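# Wind the cord onto the winder and set it down

## Task

Wrap the entire cord along the winder's length so it passes through both notches, with no loop sticking out from the winder by more than a finger's width and no more than a finger's length of loose end beyond the final notch it runs through; afterwards place the winder on the table and release it.

## Robot and tools

ROBOT AND FRAMES
Two arms, left_arm and right_arm, each ending in a two-finger gripper. Scene frame: origin at table-top height, halfway between the arms' nominal bases, a little behind the table's near edge; +x points out over the table, +z up, left_arm on the +y side (image left/right may differ). Calibrated bases: left_arm at (+0.005, +0.294, +0.004) m, right_arm at (+0.005, -0.325, -0.004) m, both nearly unrotated (small yaw). Every reported hand position, orientation, velocity and Hand target is in that arm's own base frame; the table is described in the scene frame. A gripper's fingers point along its own +z and spread along its y. end_effector_position marks the spot between the pads, roughly 1 cm short of the fingertips. Readings may be off by a few cm, worse at long reach.

execute_actions
Argument actions: a list of actions. Each action is a table of at most 15 rows, one row per 1/30 s step; if fewer rows are given, the last row is held until step 15. Each row is one flat list of 14 numbers, each in [-1, 1]: left_arm dx, dy, dz, rx, ry, rz, opening, then right_arm in the same order. The six pose numbers are an offset, not a pose: measured from that arm's Hand target as it stood when the action began, along that arm's base axes, with rotation about the Hand target's position. Scale: 1.0 = 0.6 m for dx, dy, dz and 180 degrees for the rotation; rx, ry, rz form one rotation vector. Every row in one action counts from the same start, but each new action or call starts from the updated Hand target, so repeating an offset keeps moving the arm. Six zeros mean no new pose request for that arm. opening is absolute: +1 fully open (0.094 m), -1 closed. Always send each gripper the opening it should keep; 0 is a real command (half open). Optional cameras: list of names, ["all"], or [] for none; images come by default only when actions is empty. An unknown camera name voids the call.

move
target: one 14-number row as above, or a list of up to 15 such rows; every row is an offset from the Hand targets at the move's start, not from the previous row. speed: path top speed in m/s, 0.002 to 2.9 (default 0.25), one value or one per target; rotation is capped at twice that in rad/s. blend: corner rounding in m for a list (0 = stop at each target). opening_speed: rate of opening change per second on the -1..+1 scale, at least 0.2; use it to close gently on soft items. grip_force: per-pad limit in N, 10 to 50, one value or one per arm; it persists, and lower values close slowly. blocking=false returns early while the move runs. The whole move is capped at 10 s. Paths are straight, ignore obstacles and the other arm, and a gripper can lag or overshoot at high speed. Do not route a path near an arm's own base; go around. The result adds a move: line giving the ending (done, off_target, moving, held, fault) and limits (paced = pose clipped, held = steps withheld).

Other tools
wait: seconds from 0 to 3600; sends nothing new, a running move continues. stop: brakes the running move. zoom_image: camera (cam_high, cam_low, cam_left_wrist, cam_right_wrist) and region [x0, y0, x1, y1] in pixels from the top-left, at most 504 by 504, from that camera's most recent image. Full images are 896x504. finished_scene: scene number (1 to 2); ends the scene irreversibly, so call it only when the cord is wound and the winder rests on the table released.

READING RESULTS
Hand target is the last commanded pose after clipping; the next offset counts from it. The gripper often stops short of it; waiting does not help, so check the reported position and send the missing distance as a new offset, and correct any tilt. Each control step limits commanded orientation to within 40 degrees of the measured one. grip_measured is the finger opening on the command scale (reads slightly wide when empty, somewhat narrower than a held hard part). grip_effort_nm is gripper motor effort (negative closing) and does not directly show grasp force. Joint velocities may be summarised as within noise. Joint torques include offsets and noise. Tool commands lists current commands. Joint ranges (rad): waist -2.618 to 3.054, shoulder 0.000 to 3.142, elbow 0.000 to 3.142 (straight at 2.901), wrist pitch -1.571 to 1.571, wrist yaw -1.571 to 1.571, wrist roll -2.094 to 2.094.

MOTOR HEAT AND FAULTS
Holding loads, reaching far or pushing against something warms motors. MOTOR HOT appears at 75 °C; at 90 °C an OVER-TEMPERATURE FAULT folds that arm and it stays idle; at 100 °C it goes limp.

WHAT TO AVOID
Nothing may fall from or be left off the table. Do not drop the winder or cord, release anything still moving, slam into things, or press hard. Fixtures (the bar and spacers under the bases, the plate behind, the low rail by the table) give no warning on contact. Keep the two arms, grippers and wrist cameras from striking each other, never close one gripper on the other's fingers, and avoid straining camera cables. A blocked arm keeps pushing until commanded back past its gripper. Small moves may stall or drift sideways due to joint play. A loose object may occasionally get a brief push from outside; recheck positions with the cameras.

Each tool is called as a command line: name --argument value for each argument, lists and objects as JSON in quotes; but a table of rows of numbers goes row by row, as --pt "numbers of a row", without its own name.

## Session

execute_actions --actions '[]'

Scene clock: 0.00 s.
left_arm: end_effector_position=(+0.3110, -0.0897, +0.3983) grip_measured=+1.000 grip_effort_nm=n/a end_effector_quat_wxyz=(+0.592, +0.075, +0.801, +0.036) | right_arm: end_effector_position=(+0.3314, +0.1235, +0.3126) grip_measured=+1.000 grip_effort_nm=n/a end_effector_quat_wxyz=(+0.506, -0.041, +0.858, +0.073)
Joint positions: left_arm=[-0.527 1.031 1.353 -0.66 -0.471 -0.004 0.094] | right_arm=[0.48 1.106 1.2 -0.609 0.254 0.236 0.094]
Joint velocities: within noise
Joint torques (N m): no reading
Motor temperatures (°C): left_arm=[28 38 33 37 30 30 28] | right_arm=[29 40 38 33 28 29 30]
Heat: left arm: 38 °C; right arm: 40 °C.
Hand target: left_arm +0.3107, -0.0884, +0.4044; +0.599, +0.068, +0.797, +0.034 | right_arm +0.3321, +0.1227, +0.3176; +0.512, -0.041, +0.855, +0.072
Tool commands: left_gripper/opening=+1.0 right_gripper/opening=+1.0

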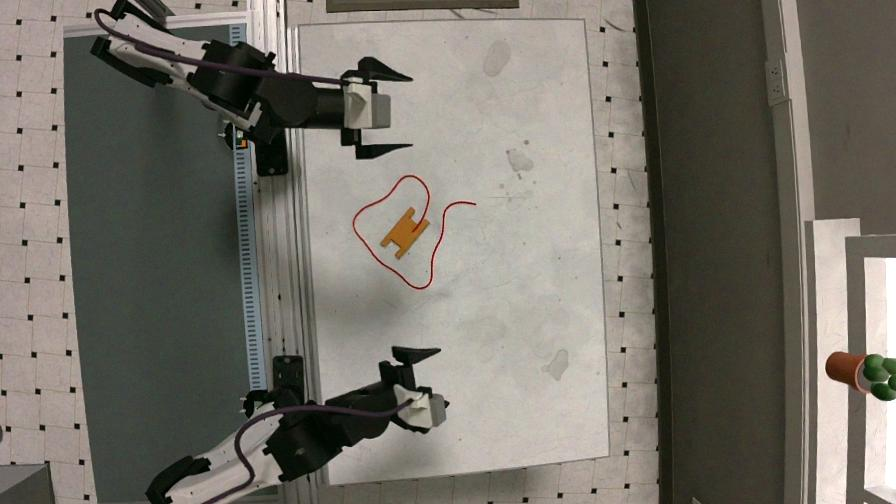

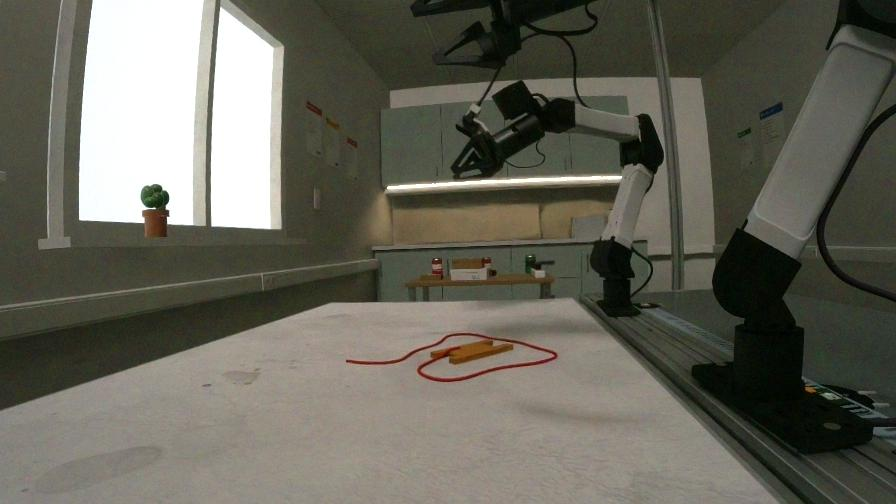

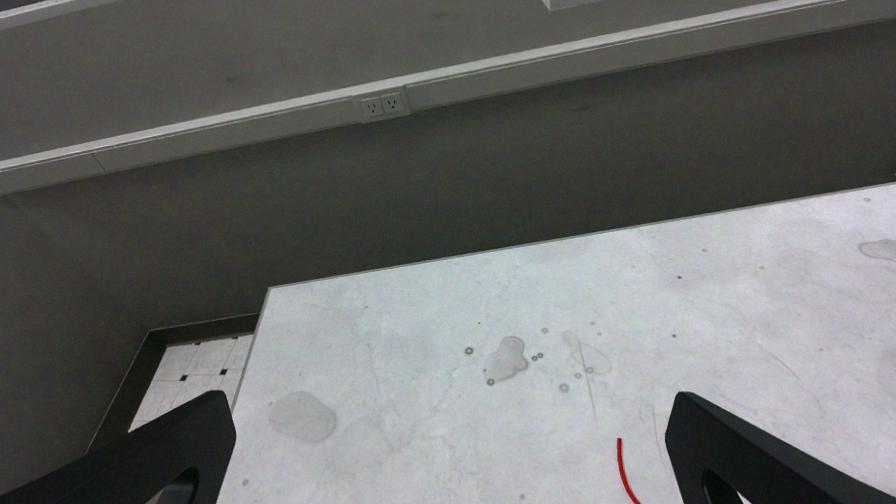

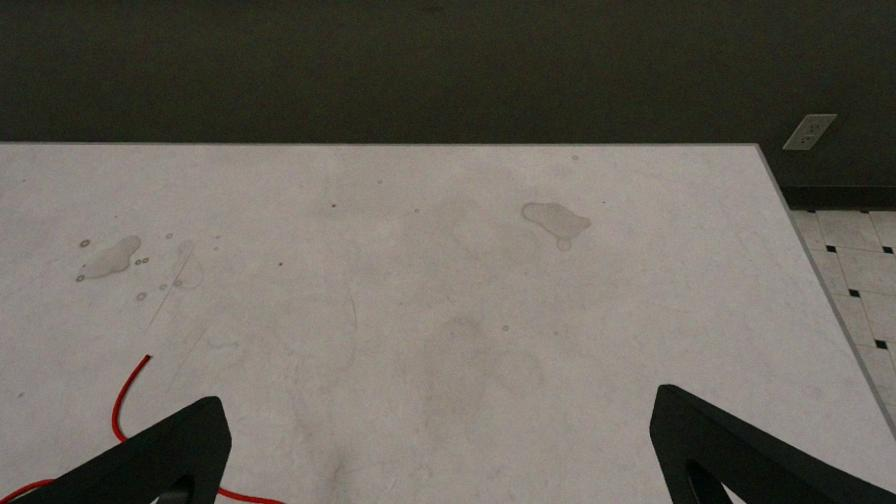

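zoom_image --camera "cam_high" --region '[330, 160, 490, 300]'

zoom_image --camera "cam_low" --region '[340, 310, 570, 400]'

Scaled by 3.150 from the camera's image (finer frame: 1280x720).

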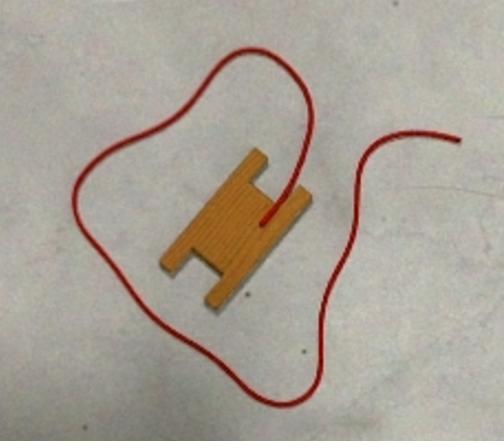

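Scaled by 2.191 from the camera's image (finer frame: 1280x720).

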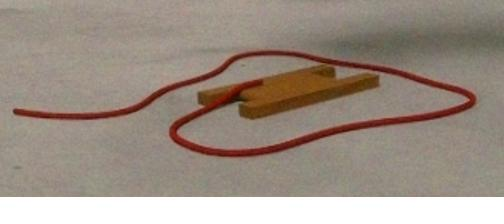

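move --target '[0.079,-0.26,-0.32,-0.2,0.377,0.282,0.6,0,0,0,0,0,0,1]' --cameras '["all"]'

Scene clock: 20.87 s.
left_arm: end_effector_position=(+0.3563, -0.2449, +0.2127) grip_measured=+0.603 grip_effort_nm=-0.14 end_effector_quat_wxyz=(+0.066, -0.404, +0.907, -0.099) | right_arm: end_effector_position=(+0.3314, +0.1235, +0.3126) grip_measured=+1.000 grip_effort_nm=0.04 end_effector_quat_wxyz=(+0.506, -0.041, +0.858, +0.073)
Joint positions: left_arm=[-0.606 2.069 2.273 -1.537 -0.009 -1.442 0.075] | right_arm=[0.48 1.106 1.2 -0.609 0.254 0.236 0.094]
Joint torques (N m): left_arm=[0.91 -10.1 7.42 0.69 -0.01 -0.15] | right_arm=[-0.05 -4.34 6.91 1.82 0.14 0]
Heat: left arm: 41 °C; right arm: 42 °C.
Hand target: left_arm +0.3582, -0.2443, +0.2124; -0.001, -0.419, +0.908, +0.001 | right_arm +0.3321, +0.1227, +0.3176; +0.512, -0.041, +0.855, +0.072
Off the commanded pose: left_arm 0.002 m, 14 deg | right_arm 0.005 m, 1 deg.
joint sent to its limit (left arm) — joint 4 (wrist pitch), lower limit. The joint targets are off in orientation, not in position.
move: off_target (left_arm)

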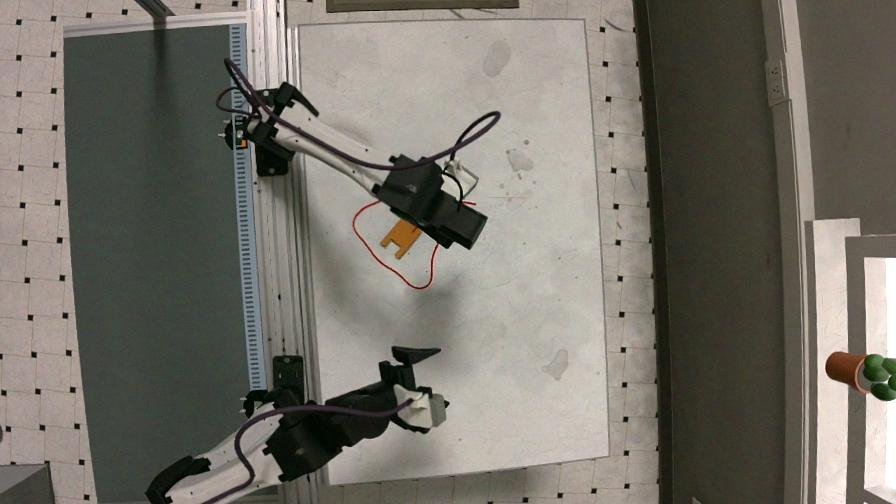

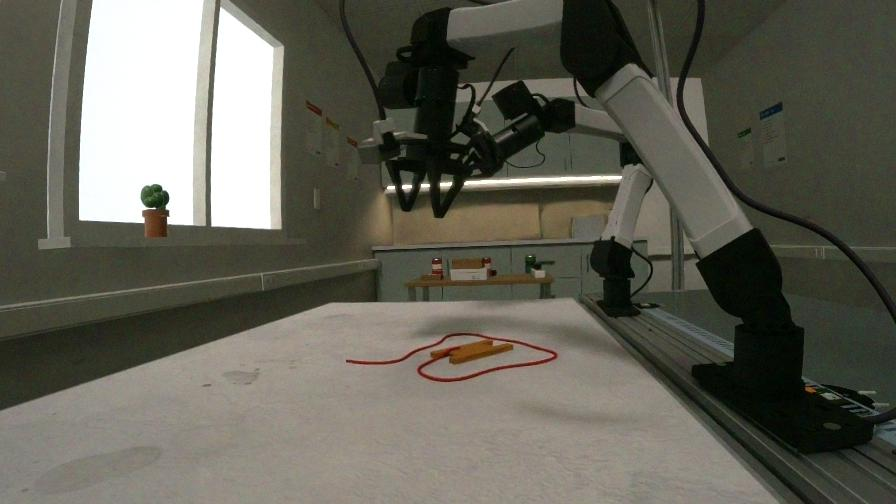

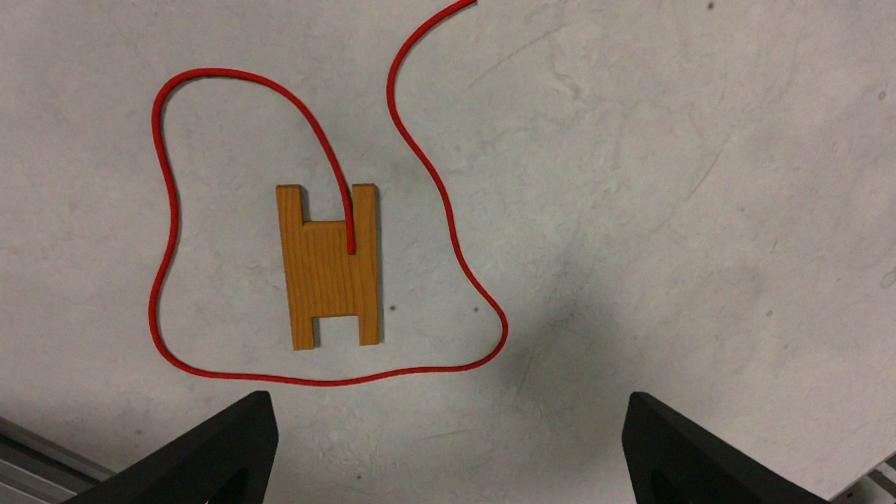

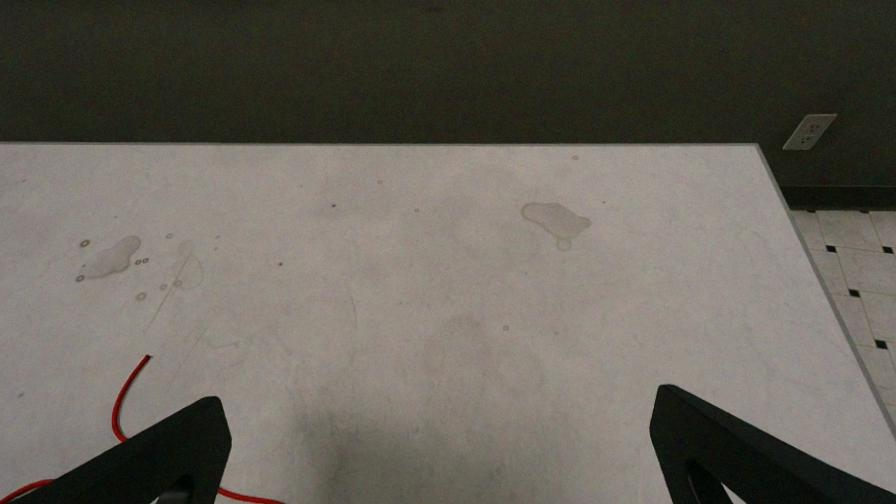

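move --target '[-0.045,0.035,-0.167,0,0,0,0.6,0,0,0,0,0,0,1]' --cameras '["cam_left_wrist","cam_high"]'

Scene clock: 24.73 s.
left_arm: end_effector_position=(+0.3282, -0.2231, +0.1198) grip_measured=+0.603 grip_effort_nm=-0.15 end_effector_quat_wxyz=(+0.001, -0.409, +0.912, +0.002) | right_arm: end_effector_position=(+0.3314, +0.1235, +0.3126) grip_measured=+1.000 grip_effort_nm=0.04 end_effector_quat_wxyz=(+0.506, -0.041, +0.858, +0.073)
Joint positions: left_arm=[-0.599 2.069 1.918 -1.422 -0.005 -1.442 0.075] | right_arm=[0.48 1.106 1.2 -0.609 0.254 0.236 0.094]
Joint torques (N m): left_arm=[0.88 -11.11 4.15 0.61 -0.01 -0.13] | right_arm=[-0.05 -4.34 6.91 1.82 0.14 0]
Heat: left arm: 41 °C; right arm: 42 °C.
Hand target: left_arm +0.3312, -0.2234, +0.1122; -0.001, -0.419, +0.908, +0.001 | right_arm +0.3321, +0.1227, +0.3176; +0.512, -0.041, +0.855, +0.072
Off the commanded pose: left_arm 0.008 m, 1 deg | right_arm 0.005 m, 1 deg.
move: done
Images, in order (width x height): cam_high 896x504, cam_left_wrist 896x504.

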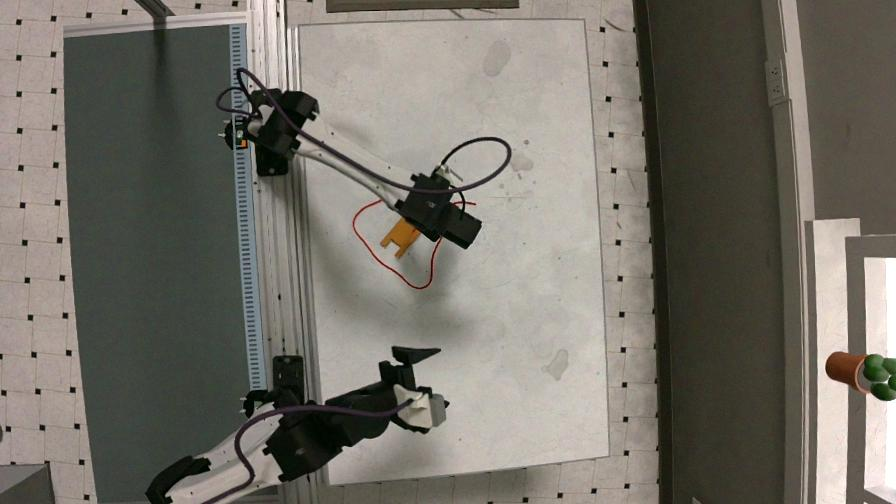

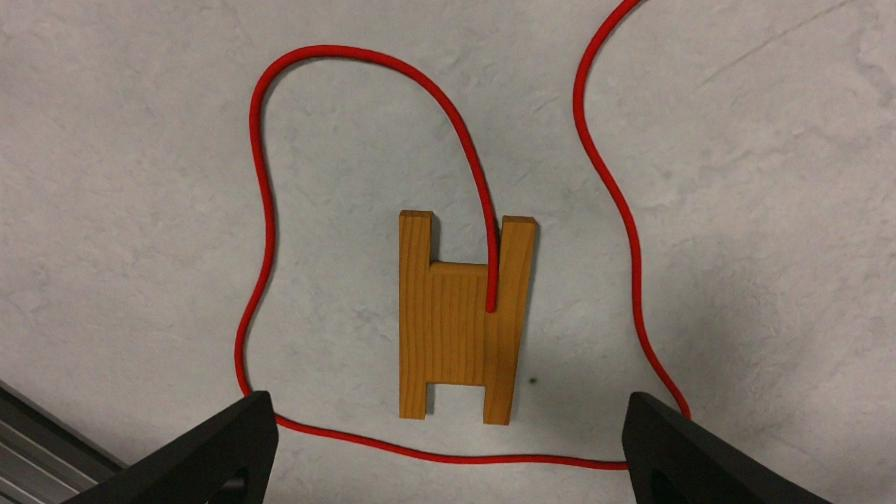

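move --target '[-0.026,-0.049,-0.12,0,0,0,0.6,0,0,0,0,0,0,1]' --cameras '["cam_left_wrist","cam_low"]'

Scene clock: 28.83 s.
left_arm: end_effector_position=(+0.3153, -0.2521, +0.0510) grip_measured=+0.603 grip_effort_nm=-0.15 end_effector_quat_wxyz=(+0.001, -0.411, +0.912, -0.002) | right_arm: end_effector_position=(+0.3314, +0.1235, +0.3126) grip_measured=+1.000 grip_effort_nm=0.04 end_effector_quat_wxyz=(+0.506, -0.041, +0.858, +0.073)
Joint positions: left_arm=[-0.675 2.102 1.695 -1.158 0 -1.521 0.075] | right_arm=[0.48 1.106 1.2 -0.609 0.254 0.236 0.094]
Joint torques (N m): left_arm=[0.34 -10.73 4.08 0.63 -0.06 -0.17] | right_arm=[-0.03 -4.34 6.91 1.82 0.14 0]
Motor temperatures (°C): left_arm=[28 42 36 39 30 30 27] | right_arm=[29 41 43 36 28 29 29]
Heat: left arm: 42 °C; right arm: 43 °C.
Hand target: left_arm +0.3157, -0.2527, +0.0403; -0.001, -0.419, +0.908, +0.001 | right_arm +0.3321, +0.1227, +0.3176; +0.512, -0.041, +0.855, +0.072
Off the commanded pose: left_arm 0.011 m, 1 deg | right_arm 0.005 m, 1 deg.
move: off_target (left_arm)
Images, in order (width x height): cam_low 896x504, cam_left_wrist 896x504.

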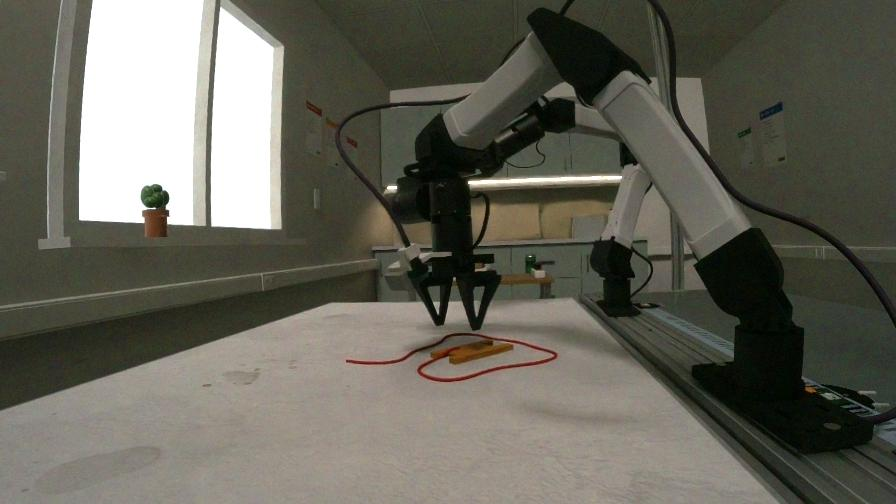

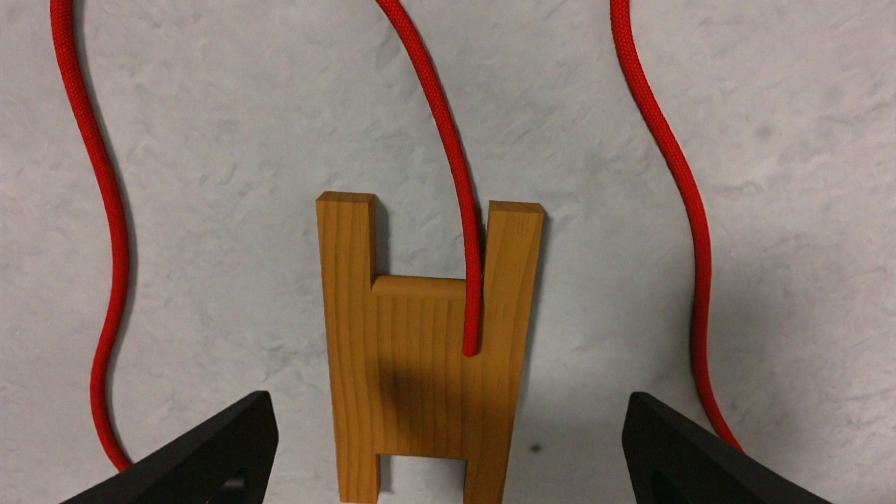

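move --target '[-0.012,0.001,-0.053,0,0,0,0.6,0,0,0,0,0,0,1]' --speed 0.1 --cameras '["cam_left_wrist","cam_low"]'

Scene clock: 31.63 s.
left_arm: end_effector_position=(+0.3103, -0.2506, +0.0198) grip_measured=+0.603 grip_effort_nm=-0.15 end_effector_quat_wxyz=(+0.002, -0.412, +0.911, -0.003) | right_arm: end_effector_position=(+0.3314, +0.1235, +0.3126) grip_measured=+1.000 grip_effort_nm=0.04 end_effector_quat_wxyz=(+0.506, -0.041, +0.858, +0.073)
Joint positions: left_arm=[-0.679 2.109 1.578 -1.032 0 -1.53 0.075] | right_arm=[0.48 1.106 1.2 -0.609 0.254 0.236 0.094]
Joint torques (N m): left_arm=[-0.14 -10.37 4.03 0.64 -0.06 -0.16] | right_arm=[-0.06 -4.34 6.91 1.82 0.14 0]
Heat: left arm: 43 °C; right arm: 43 °C.
Hand target: left_arm +0.3085, -0.2521, +0.0085; -0.001, -0.419, +0.908, +0.001 | right_arm +0.3321, +0.1227, +0.3176; +0.512, -0.041, +0.855, +0.072
Off the commanded pose: left_arm 0.012 m, 1 deg | right_arm 0.005 m, 1 deg.
move: off_target (left_arm)
Images, in order (width x height): cam_low 896x504, cam_left_wrist 896x504.

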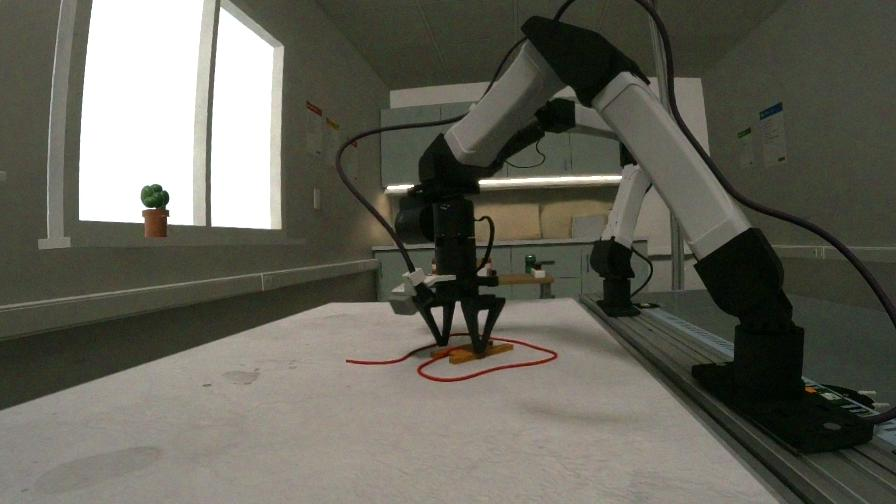

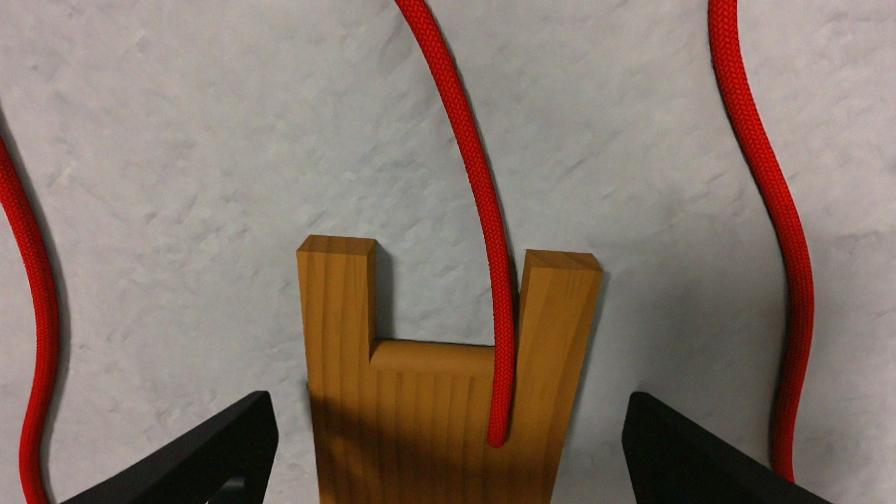

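move --pt "-0.035 -0.045 0.0 0 0 0 0.6 0 0 0 0 0 0 1" --pt "-0.037 -0.045 -0.016 0 0 0 0.6 0 0 0 0 0 0 1" --speed 0.1 --cameras '["cam_left_wrist","cam_low"]'

Scene clock: 35.07 s.
left_arm: end_effector_position=(+0.2877, -0.2791, +0.0115) grip_measured=+0.602 grip_effort_nm=-0.14 end_effector_quat_wxyz=(+0.002, -0.411, +0.912, -0.005) | right_arm: end_effector_position=(+0.3314, +0.1235, +0.3126) grip_measured=+1.000 grip_effort_nm=0.04 end_effector_quat_wxyz=(+0.506, -0.041, +0.858, +0.073)
Joint positions: left_arm=[-0.77 2.124 1.567 -1.003 0 -1.617 0.075] | right_arm=[0.48 1.106 1.2 -0.609 0.254 0.236 0.094]
Joint torques (N m): left_arm=[0.14 -10.22 3.95 0.64 -0.07 -0.16] | right_arm=[-0.05 -4.34 6.93 1.82 0.14 0]
Heat: left arm: 44 °C; right arm: 43 °C.
Hand target: left_arm +0.2862, -0.2792, -0.0011; -0.001, -0.419, +0.908, +0.001 | right_arm +0.3321, +0.1227, +0.3176; +0.512, -0.041, +0.855, +0.072
Off the commanded pose: left_arm 0.013 m, 1 deg | right_arm 0.005 m, 1 deg.
move: off_target (left_arm)
Images, in order (width x height): cam_low 896x504, cam_left_wrist 896x504.

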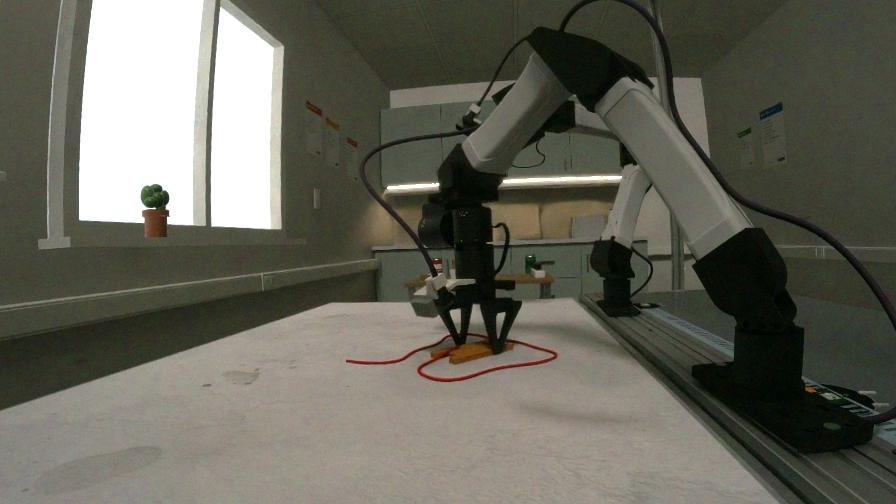

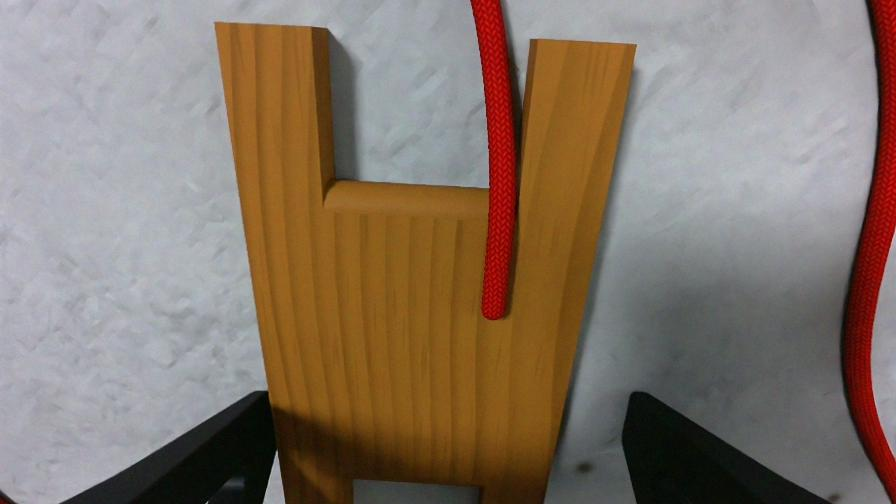

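move --target '[0,0,0,0,0,0,-0.3,0,0,0,0,0,0,1]' --opening_speed 0.4 --cameras '["cam_left_wrist"]'

Scene clock: 38.93 s.
left_arm: end_effector_position=(+0.2877, -0.2791, +0.0115) grip_measured=+0.180 grip_effort_nm=-1.04 end_effector_quat_wxyz=(+0.002, -0.412, +0.911, -0.005) | right_arm: end_effector_position=(+0.3314, +0.1235, +0.3126) grip_measured=+1.000 grip_effort_nm=0.04 end_effector_quat_wxyz=(+0.506, -0.041, +0.858, +0.073)
Joint positions: left_arm=[-0.77 2.124 1.567 -1.003 0 -1.619 0.055] | right_arm=[0.48 1.106 1.2 -0.609 0.254 0.236 0.094]
Joint torques (N m): left_arm=[0.16 -10.21 3.93 0.63 -0.06 -0.16] | right_arm=[-0.05 -4.34 6.9 1.82 0.14 0]
Heat: left arm: 45 °C; right arm: 44 °C.
Hand target: left_arm +0.2862, -0.2792, -0.0011; -0.001, -0.419, +0.908, +0.001 | right_arm +0.3321, +0.1227, +0.3176; +0.512, -0.041, +0.855, +0.072
Off the commanded pose: left_arm 0.013 m, 1 deg | right_arm 0.005 m, 1 deg.
move: done

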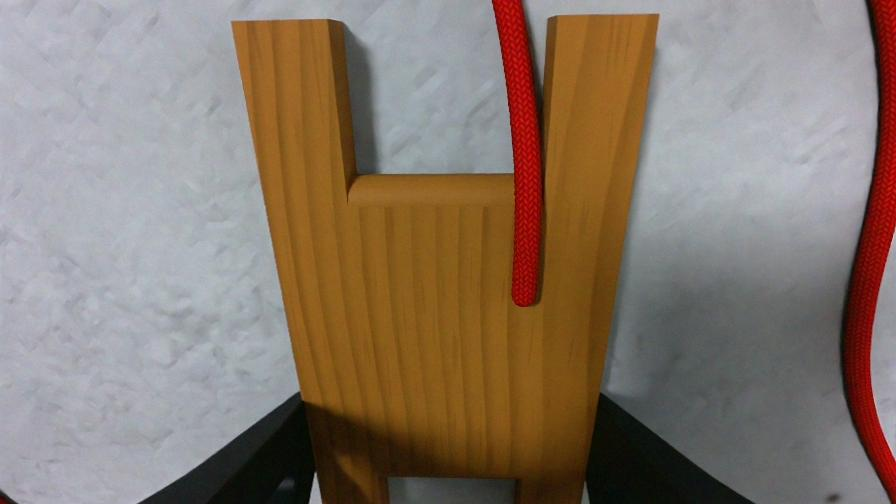

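move --pt "0 0 0.08 0 0 0 -0.3 0 0 0 0 0 0 1" --pt "-0.015 -0.038 0.265 0 0 -0.278 -0.3 -0.046 0.1 -0.265 0.392 0.295 0.255 1" --speed 0.2 --blend 0.03 --cameras '["all"]'

Scene clock: 51.43 s.
left_arm: end_effector_position=(+0.2767, -0.2985, +0.1462) grip_measured=+0.180 grip_effort_nm=-1.04 end_effector_quat_wxyz=(+0.003, -0.003, +1.000, -0.004) | right_arm: end_effector_position=(+0.3075, +0.1806, +0.1592) grip_measured=+1.000 grip_effort_nm=0.04 end_effector_quat_wxyz=(-0.004, -0.007, +0.716, +0.698)
Joint positions: left_arm=[-0.823 2.124 2.108 -1.545 0 -0.829 0.055] | right_arm=[0.021 1.802 1 -0.546 -1.544 0.218 0.094]
Joint torques (N m): left_arm=[-0.16 -13.16 7.62 0.26 -0.07 0.11] | right_arm=[0.64 -8.14 4.68 0.49 -0.93 -0.23]
Motor temperatures (°C): left_arm=[28 47 37 37 30 30 28] | right_arm=[29 41 44 36 28 29 29]
Heat: left arm: 47 °C; right arm: 44 °C.
Hand target: left_arm +0.2772, -0.3020, +0.1579; +0.000, +0.004, +1.000, +0.001 | right_arm +0.3045, +0.1827, +0.1586; -0.021, -0.021, +0.708, +0.706
Off the commanded pose: left_arm 0.012 m, 1 deg | right_arm 0.004 m, 3 deg.
joint sent to its limit (left arm) — joint 4 (wrist pitch), lower limit. The joint targets still meet the commanded pose.
move: off_target (left_arm, right_arm); blend cut to 0.0239 m at target 1

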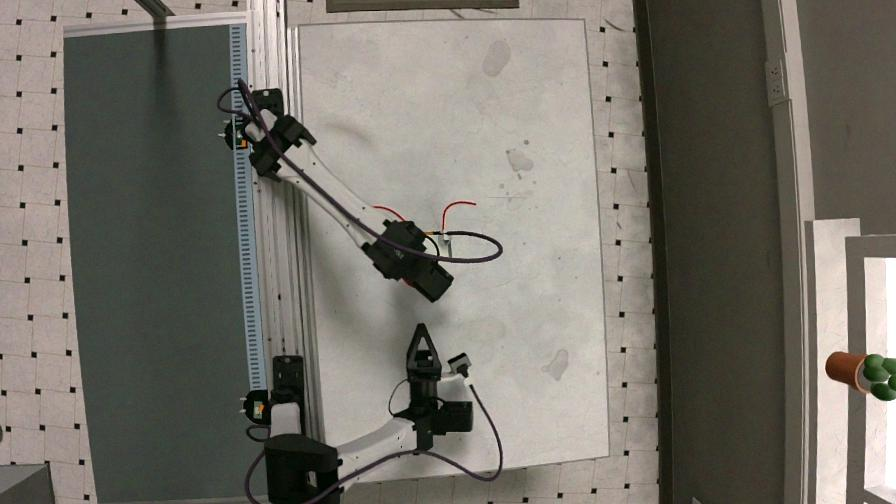

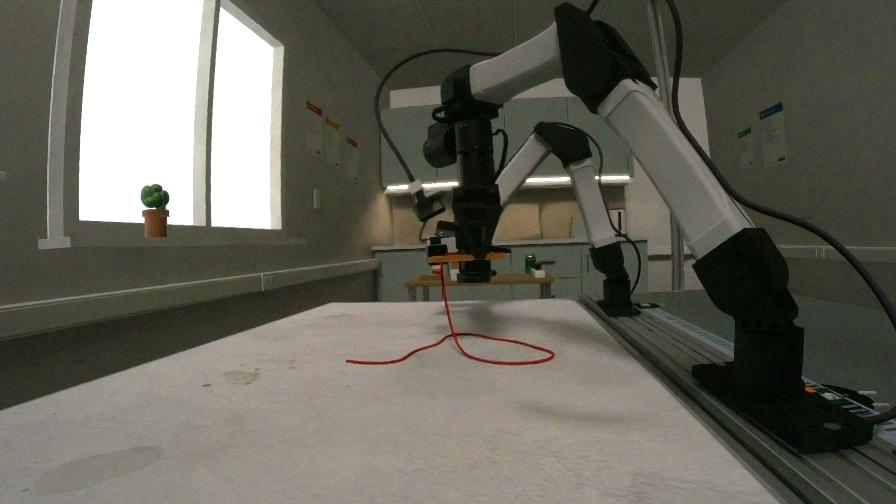

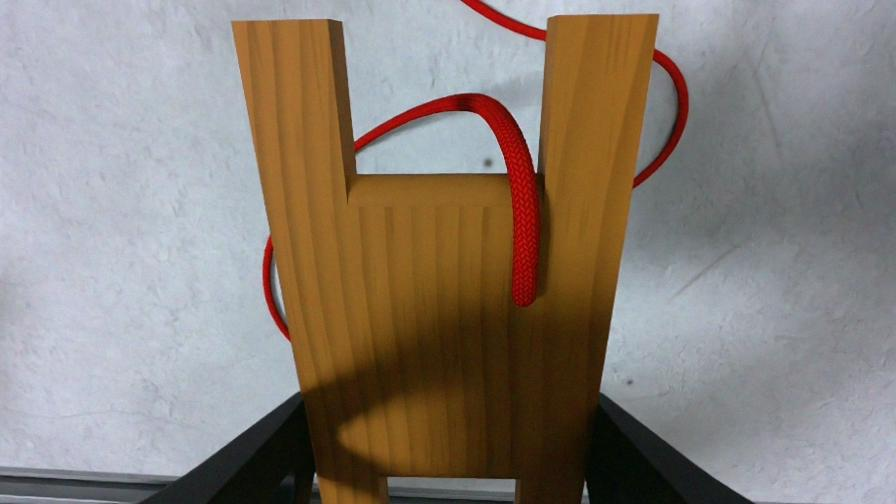

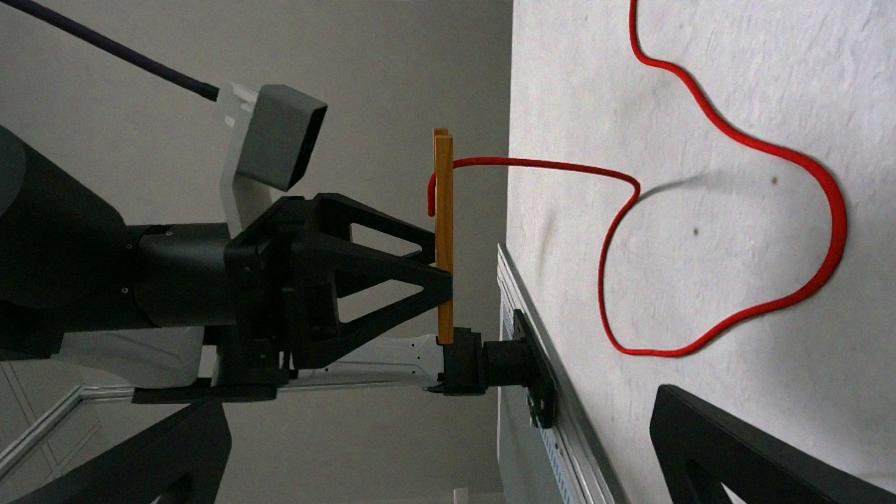

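move --target '[0,0,0,0,0,0,-0.3,-0.008,0.165,0,0,0,0,0.1]' --speed 0.15 --cameras '["cam_right_wrist","cam_low"]'

Scene clock: 60.03 s.
left_arm: end_effector_position=(+0.2767, -0.2985, +0.1462) grip_measured=+0.180 grip_effort_nm=-1.04 end_effector_quat_wxyz=(+0.003, -0.003, +1.000, -0.004) | right_arm: end_effector_position=(+0.3025, +0.2798, +0.1636) grip_measured=+0.102 grip_effort_nm=-0.06 end_effector_quat_wxyz=(-0.023, -0.019, +0.712, +0.702)
Joint positions: left_arm=[-0.823 2.124 2.108 -1.545 0 -0.829 0.055] | right_arm=[0.327 1.869 0.74 1.075 -1.303 1.525 0.052]
Joint torques (N m): left_arm=[-0.14 -13.16 7.64 0.25 -0.07 0.1] | right_arm=[0.65 -8.36 3.29 1.96 0.12 0.06]
Heat: left arm: 50 °C; right arm: 43 °C.
Hand target: left_arm +0.2772, -0.3020, +0.1579; +0.000, +0.004, +1.000, +0.001 | right_arm +0.2997, +0.2817, +0.1587; -0.021, -0.021, +0.708, +0.706
Off the commanded pose: left_arm 0.012 m, 1 deg | right_arm 0.006 m, 1 deg.
joint sent to its limit (left arm) — joint 4 (wrist pitch), lower limit.
move: moving (right_arm; no rest 5 s after the path's end)
Images, in order (width x height): cam_low 896x504, cam_right_wrist 896x504.

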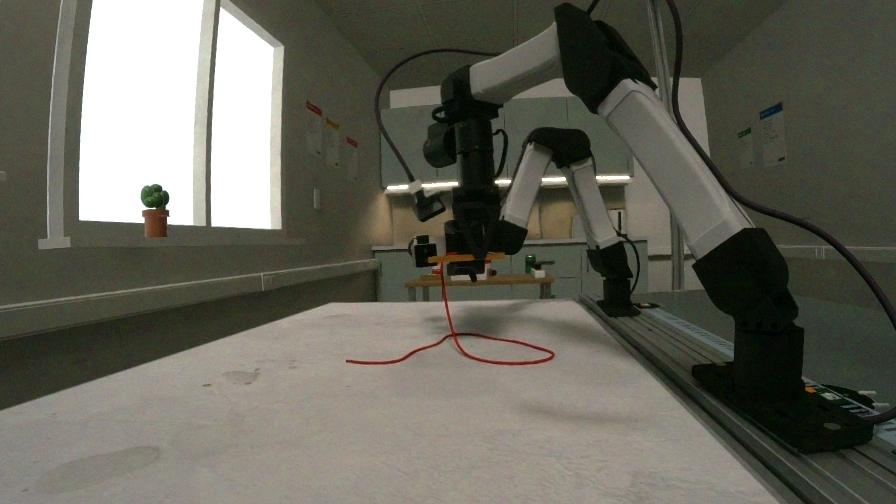

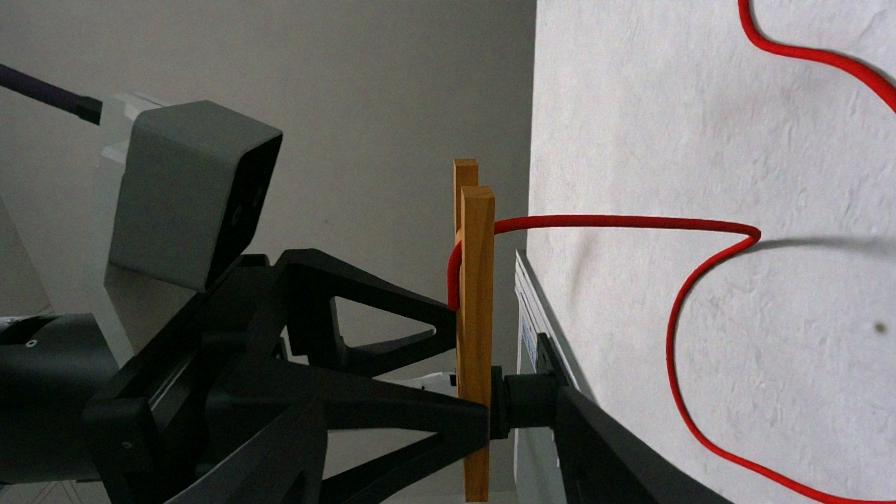

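move --target '[0,0,0,0,0,0,-0.3,-0.004,0.058,-0.014,0,0,0,0.1]' --speed 0.1 --cameras '["cam_right_wrist","cam_left_wrist"]'

Scene clock: 64.27 s.
left_arm: end_effector_position=(+0.2757, -0.2974, +0.1462) grip_measured=+0.180 grip_effort_nm=-1.04 end_effector_quat_wxyz=(+0.001, -0.002, +1.000, -0.001) | right_arm: end_effector_position=(+0.2935, +0.3117, +0.1446) grip_measured=+0.102 grip_effort_nm=-0.06 end_effector_quat_wxyz=(-0.035, -0.006, +0.715, +0.698)
Joint positions: left_arm=[-0.823 2.124 2.108 -1.551 0 -0.827 0.055] | right_arm=[0.427 1.939 0.739 1.135 -1.202 1.552 0.052]
Joint torques (N m): left_arm=[-0.14 -13.18 7.61 0.31 -0.07 0.1] | right_arm=[0.64 -8.73 5.87 2.03 0.12 0.07]
Heat: left arm: 51 °C; right arm: 43 °C.
Hand target: left_arm +0.2772, -0.3020, +0.1579; +0.000, +0.004, +1.000, +0.001 | right_arm +0.2973, +0.3165, +0.1501; -0.021, -0.021, +0.708, +0.706
Off the commanded pose: left_arm 0.013 m, 1 deg | right_arm 0.008 m, 3 deg.
joint sent to its limit (left arm) — joint 4 (wrist pitch), lower limit. The joint targets still meet the commanded pose.
move: off_target (right_arm)
Images, in order (width x height): cam_left_wrist 896x504, cam_right_wrist 896x504.

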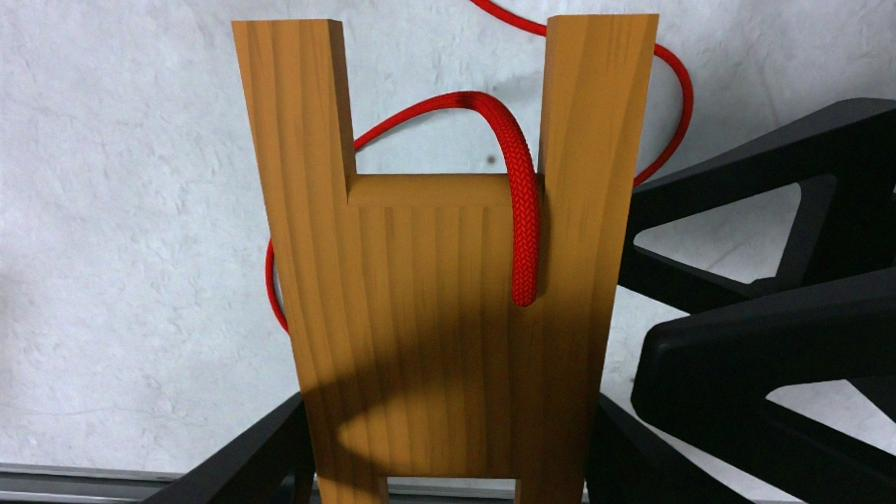

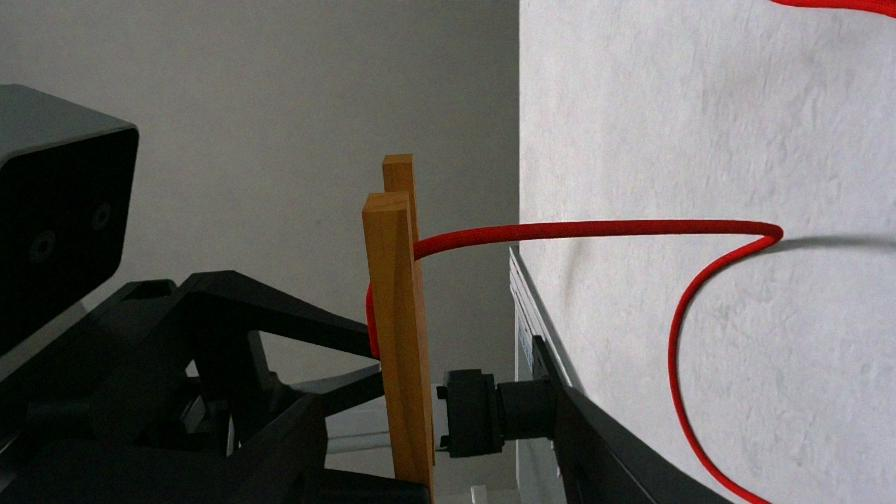

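move --target '[0,0,0,0,0,0,-0.3,0.018,0.0,0.012,0,0,0,0.1]' --speed 0.1 --cameras '["cam_right_wrist","cam_left_wrist"]'

Scene clock: 67.40 s.
left_arm: end_effector_position=(+0.2757, -0.2974, +0.1462) grip_measured=+0.180 grip_effort_nm=-1.04 end_effector_quat_wxyz=(+0.001, -0.002, +1.000, -0.001) | right_arm: end_effector_position=(+0.3013, +0.3153, +0.1562) grip_measured=+0.102 grip_effort_nm=-0.06 end_effector_quat_wxyz=(-0.023, -0.018, +0.710, +0.704)
Joint positions: left_arm=[-0.823 2.124 2.108 -1.551 0 -0.827 0.055] | right_arm=[0.427 1.939 0.78 1.135 -1.202 1.555 0.052]
Joint torques (N m): left_arm=[-0.14 -13.16 7.61 0.31 -0.07 0.1] | right_arm=[-0.47 -8.66 6.64 1.61 0.01 0.06]
Heat: left arm: 51 °C; right arm: 43 °C.
Hand target: left_arm +0.2772, -0.3020, +0.1579; +0.000, +0.004, +1.000, +0.001 | right_arm +0.3081, +0.3165, +0.1574; -0.021, -0.021, +0.708, +0.706
Off the commanded pose: left_arm 0.013 m, 1 deg | right_arm 0.007 m, 0 deg.
joint sent to its limit (left arm) — joint 4 (wrist pitch), lower limit. The joint targets still meet the commanded pose.
move: done
Images, in order (width x height): cam_left_wrist 896x504, cam_right_wrist 896x504.

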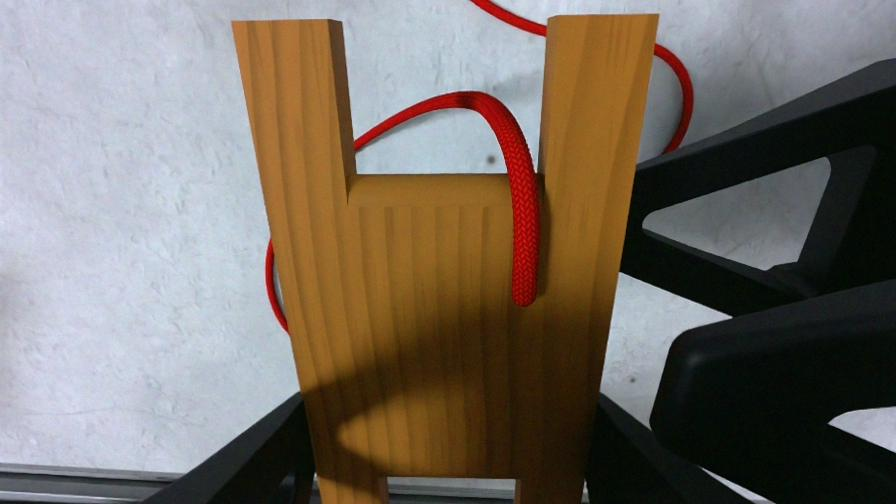

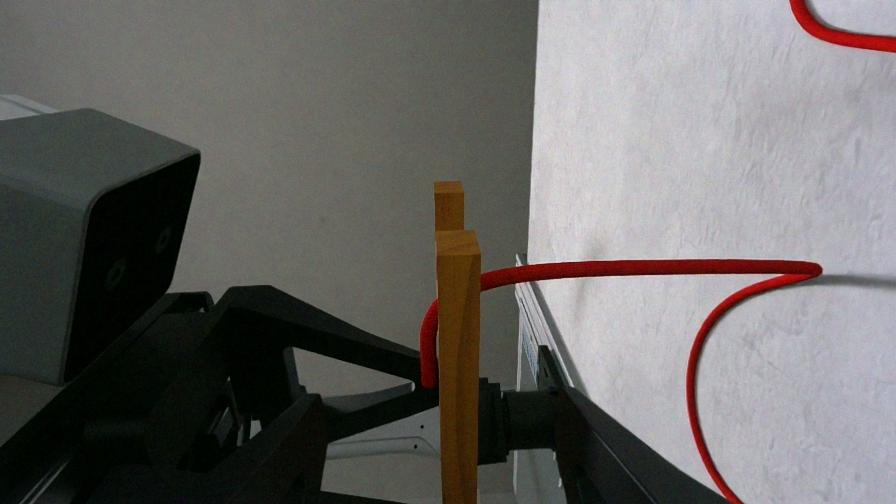

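move --target '[0,0,0,0,0,0,-0.3,0.0,0.035,0.0,0,0,0,0.1]' --speed 0.08 --cameras '["cam_right_wrist","cam_left_wrist"]'

Scene clock: 69.60 s.
left_arm: end_effector_position=(+0.2749, -0.2966, +0.1462) grip_measured=+0.180 grip_effort_nm=-1.04 end_effector_quat_wxyz=(+0.000, -0.002, +1.000, +0.000) | right_arm: end_effector_position=(+0.3038, +0.3319, +0.1573) grip_measured=+0.102 grip_effort_nm=-0.05 end_effector_quat_wxyz=(-0.019, -0.022, +0.708, +0.705)
Joint positions: left_arm=[-0.823 2.124 2.108 -1.556 0 -0.827 0.055] | right_arm=[0.467 1.966 0.82 1.135 -1.161 1.557 0.052]
Joint torques (N m): left_arm=[-0.14 -13.18 7.58 0.35 -0.07 0.1] | right_arm=[0.65 -9.25 6.68 1.52 0.15 0.06]
Motor temperatures (°C): left_arm=[28 52 40 36 30 30 29] | right_arm=[29 43 43 36 28 29 29]
Heat: left arm: 52 °C; right arm: 43 °C.
Hand target: left_arm +0.2772, -0.3020, +0.1579; +0.000, +0.004, +1.000, +0.001 | right_arm +0.3081, +0.3375, +0.1574; -0.021, -0.021, +0.708, +0.706
Off the commanded pose: left_arm 0.013 m, 1 deg | right_arm 0.007 m, 0 deg.
joint sent to its limit (left arm) — joint 4 (wrist pitch), lower limit. The joint targets still meet the commanded pose.
move: done
Images, in order (width x height): cam_left_wrist 896x504, cam_right_wrist 896x504.

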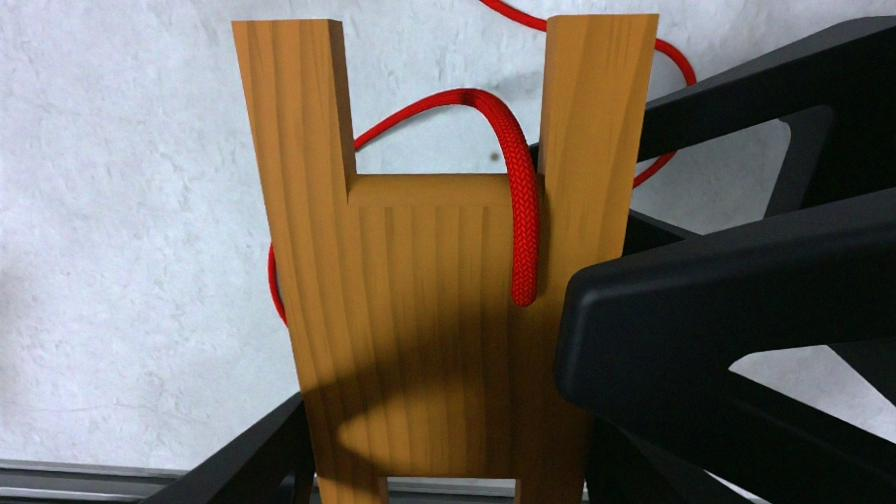

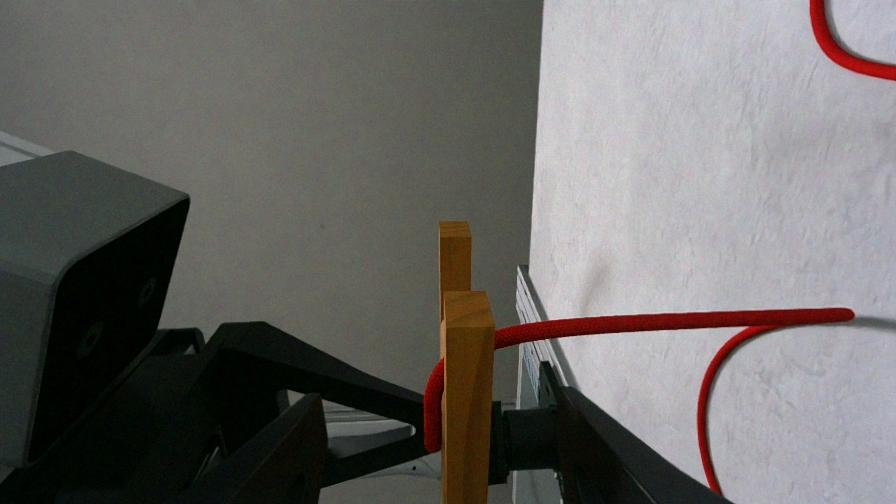

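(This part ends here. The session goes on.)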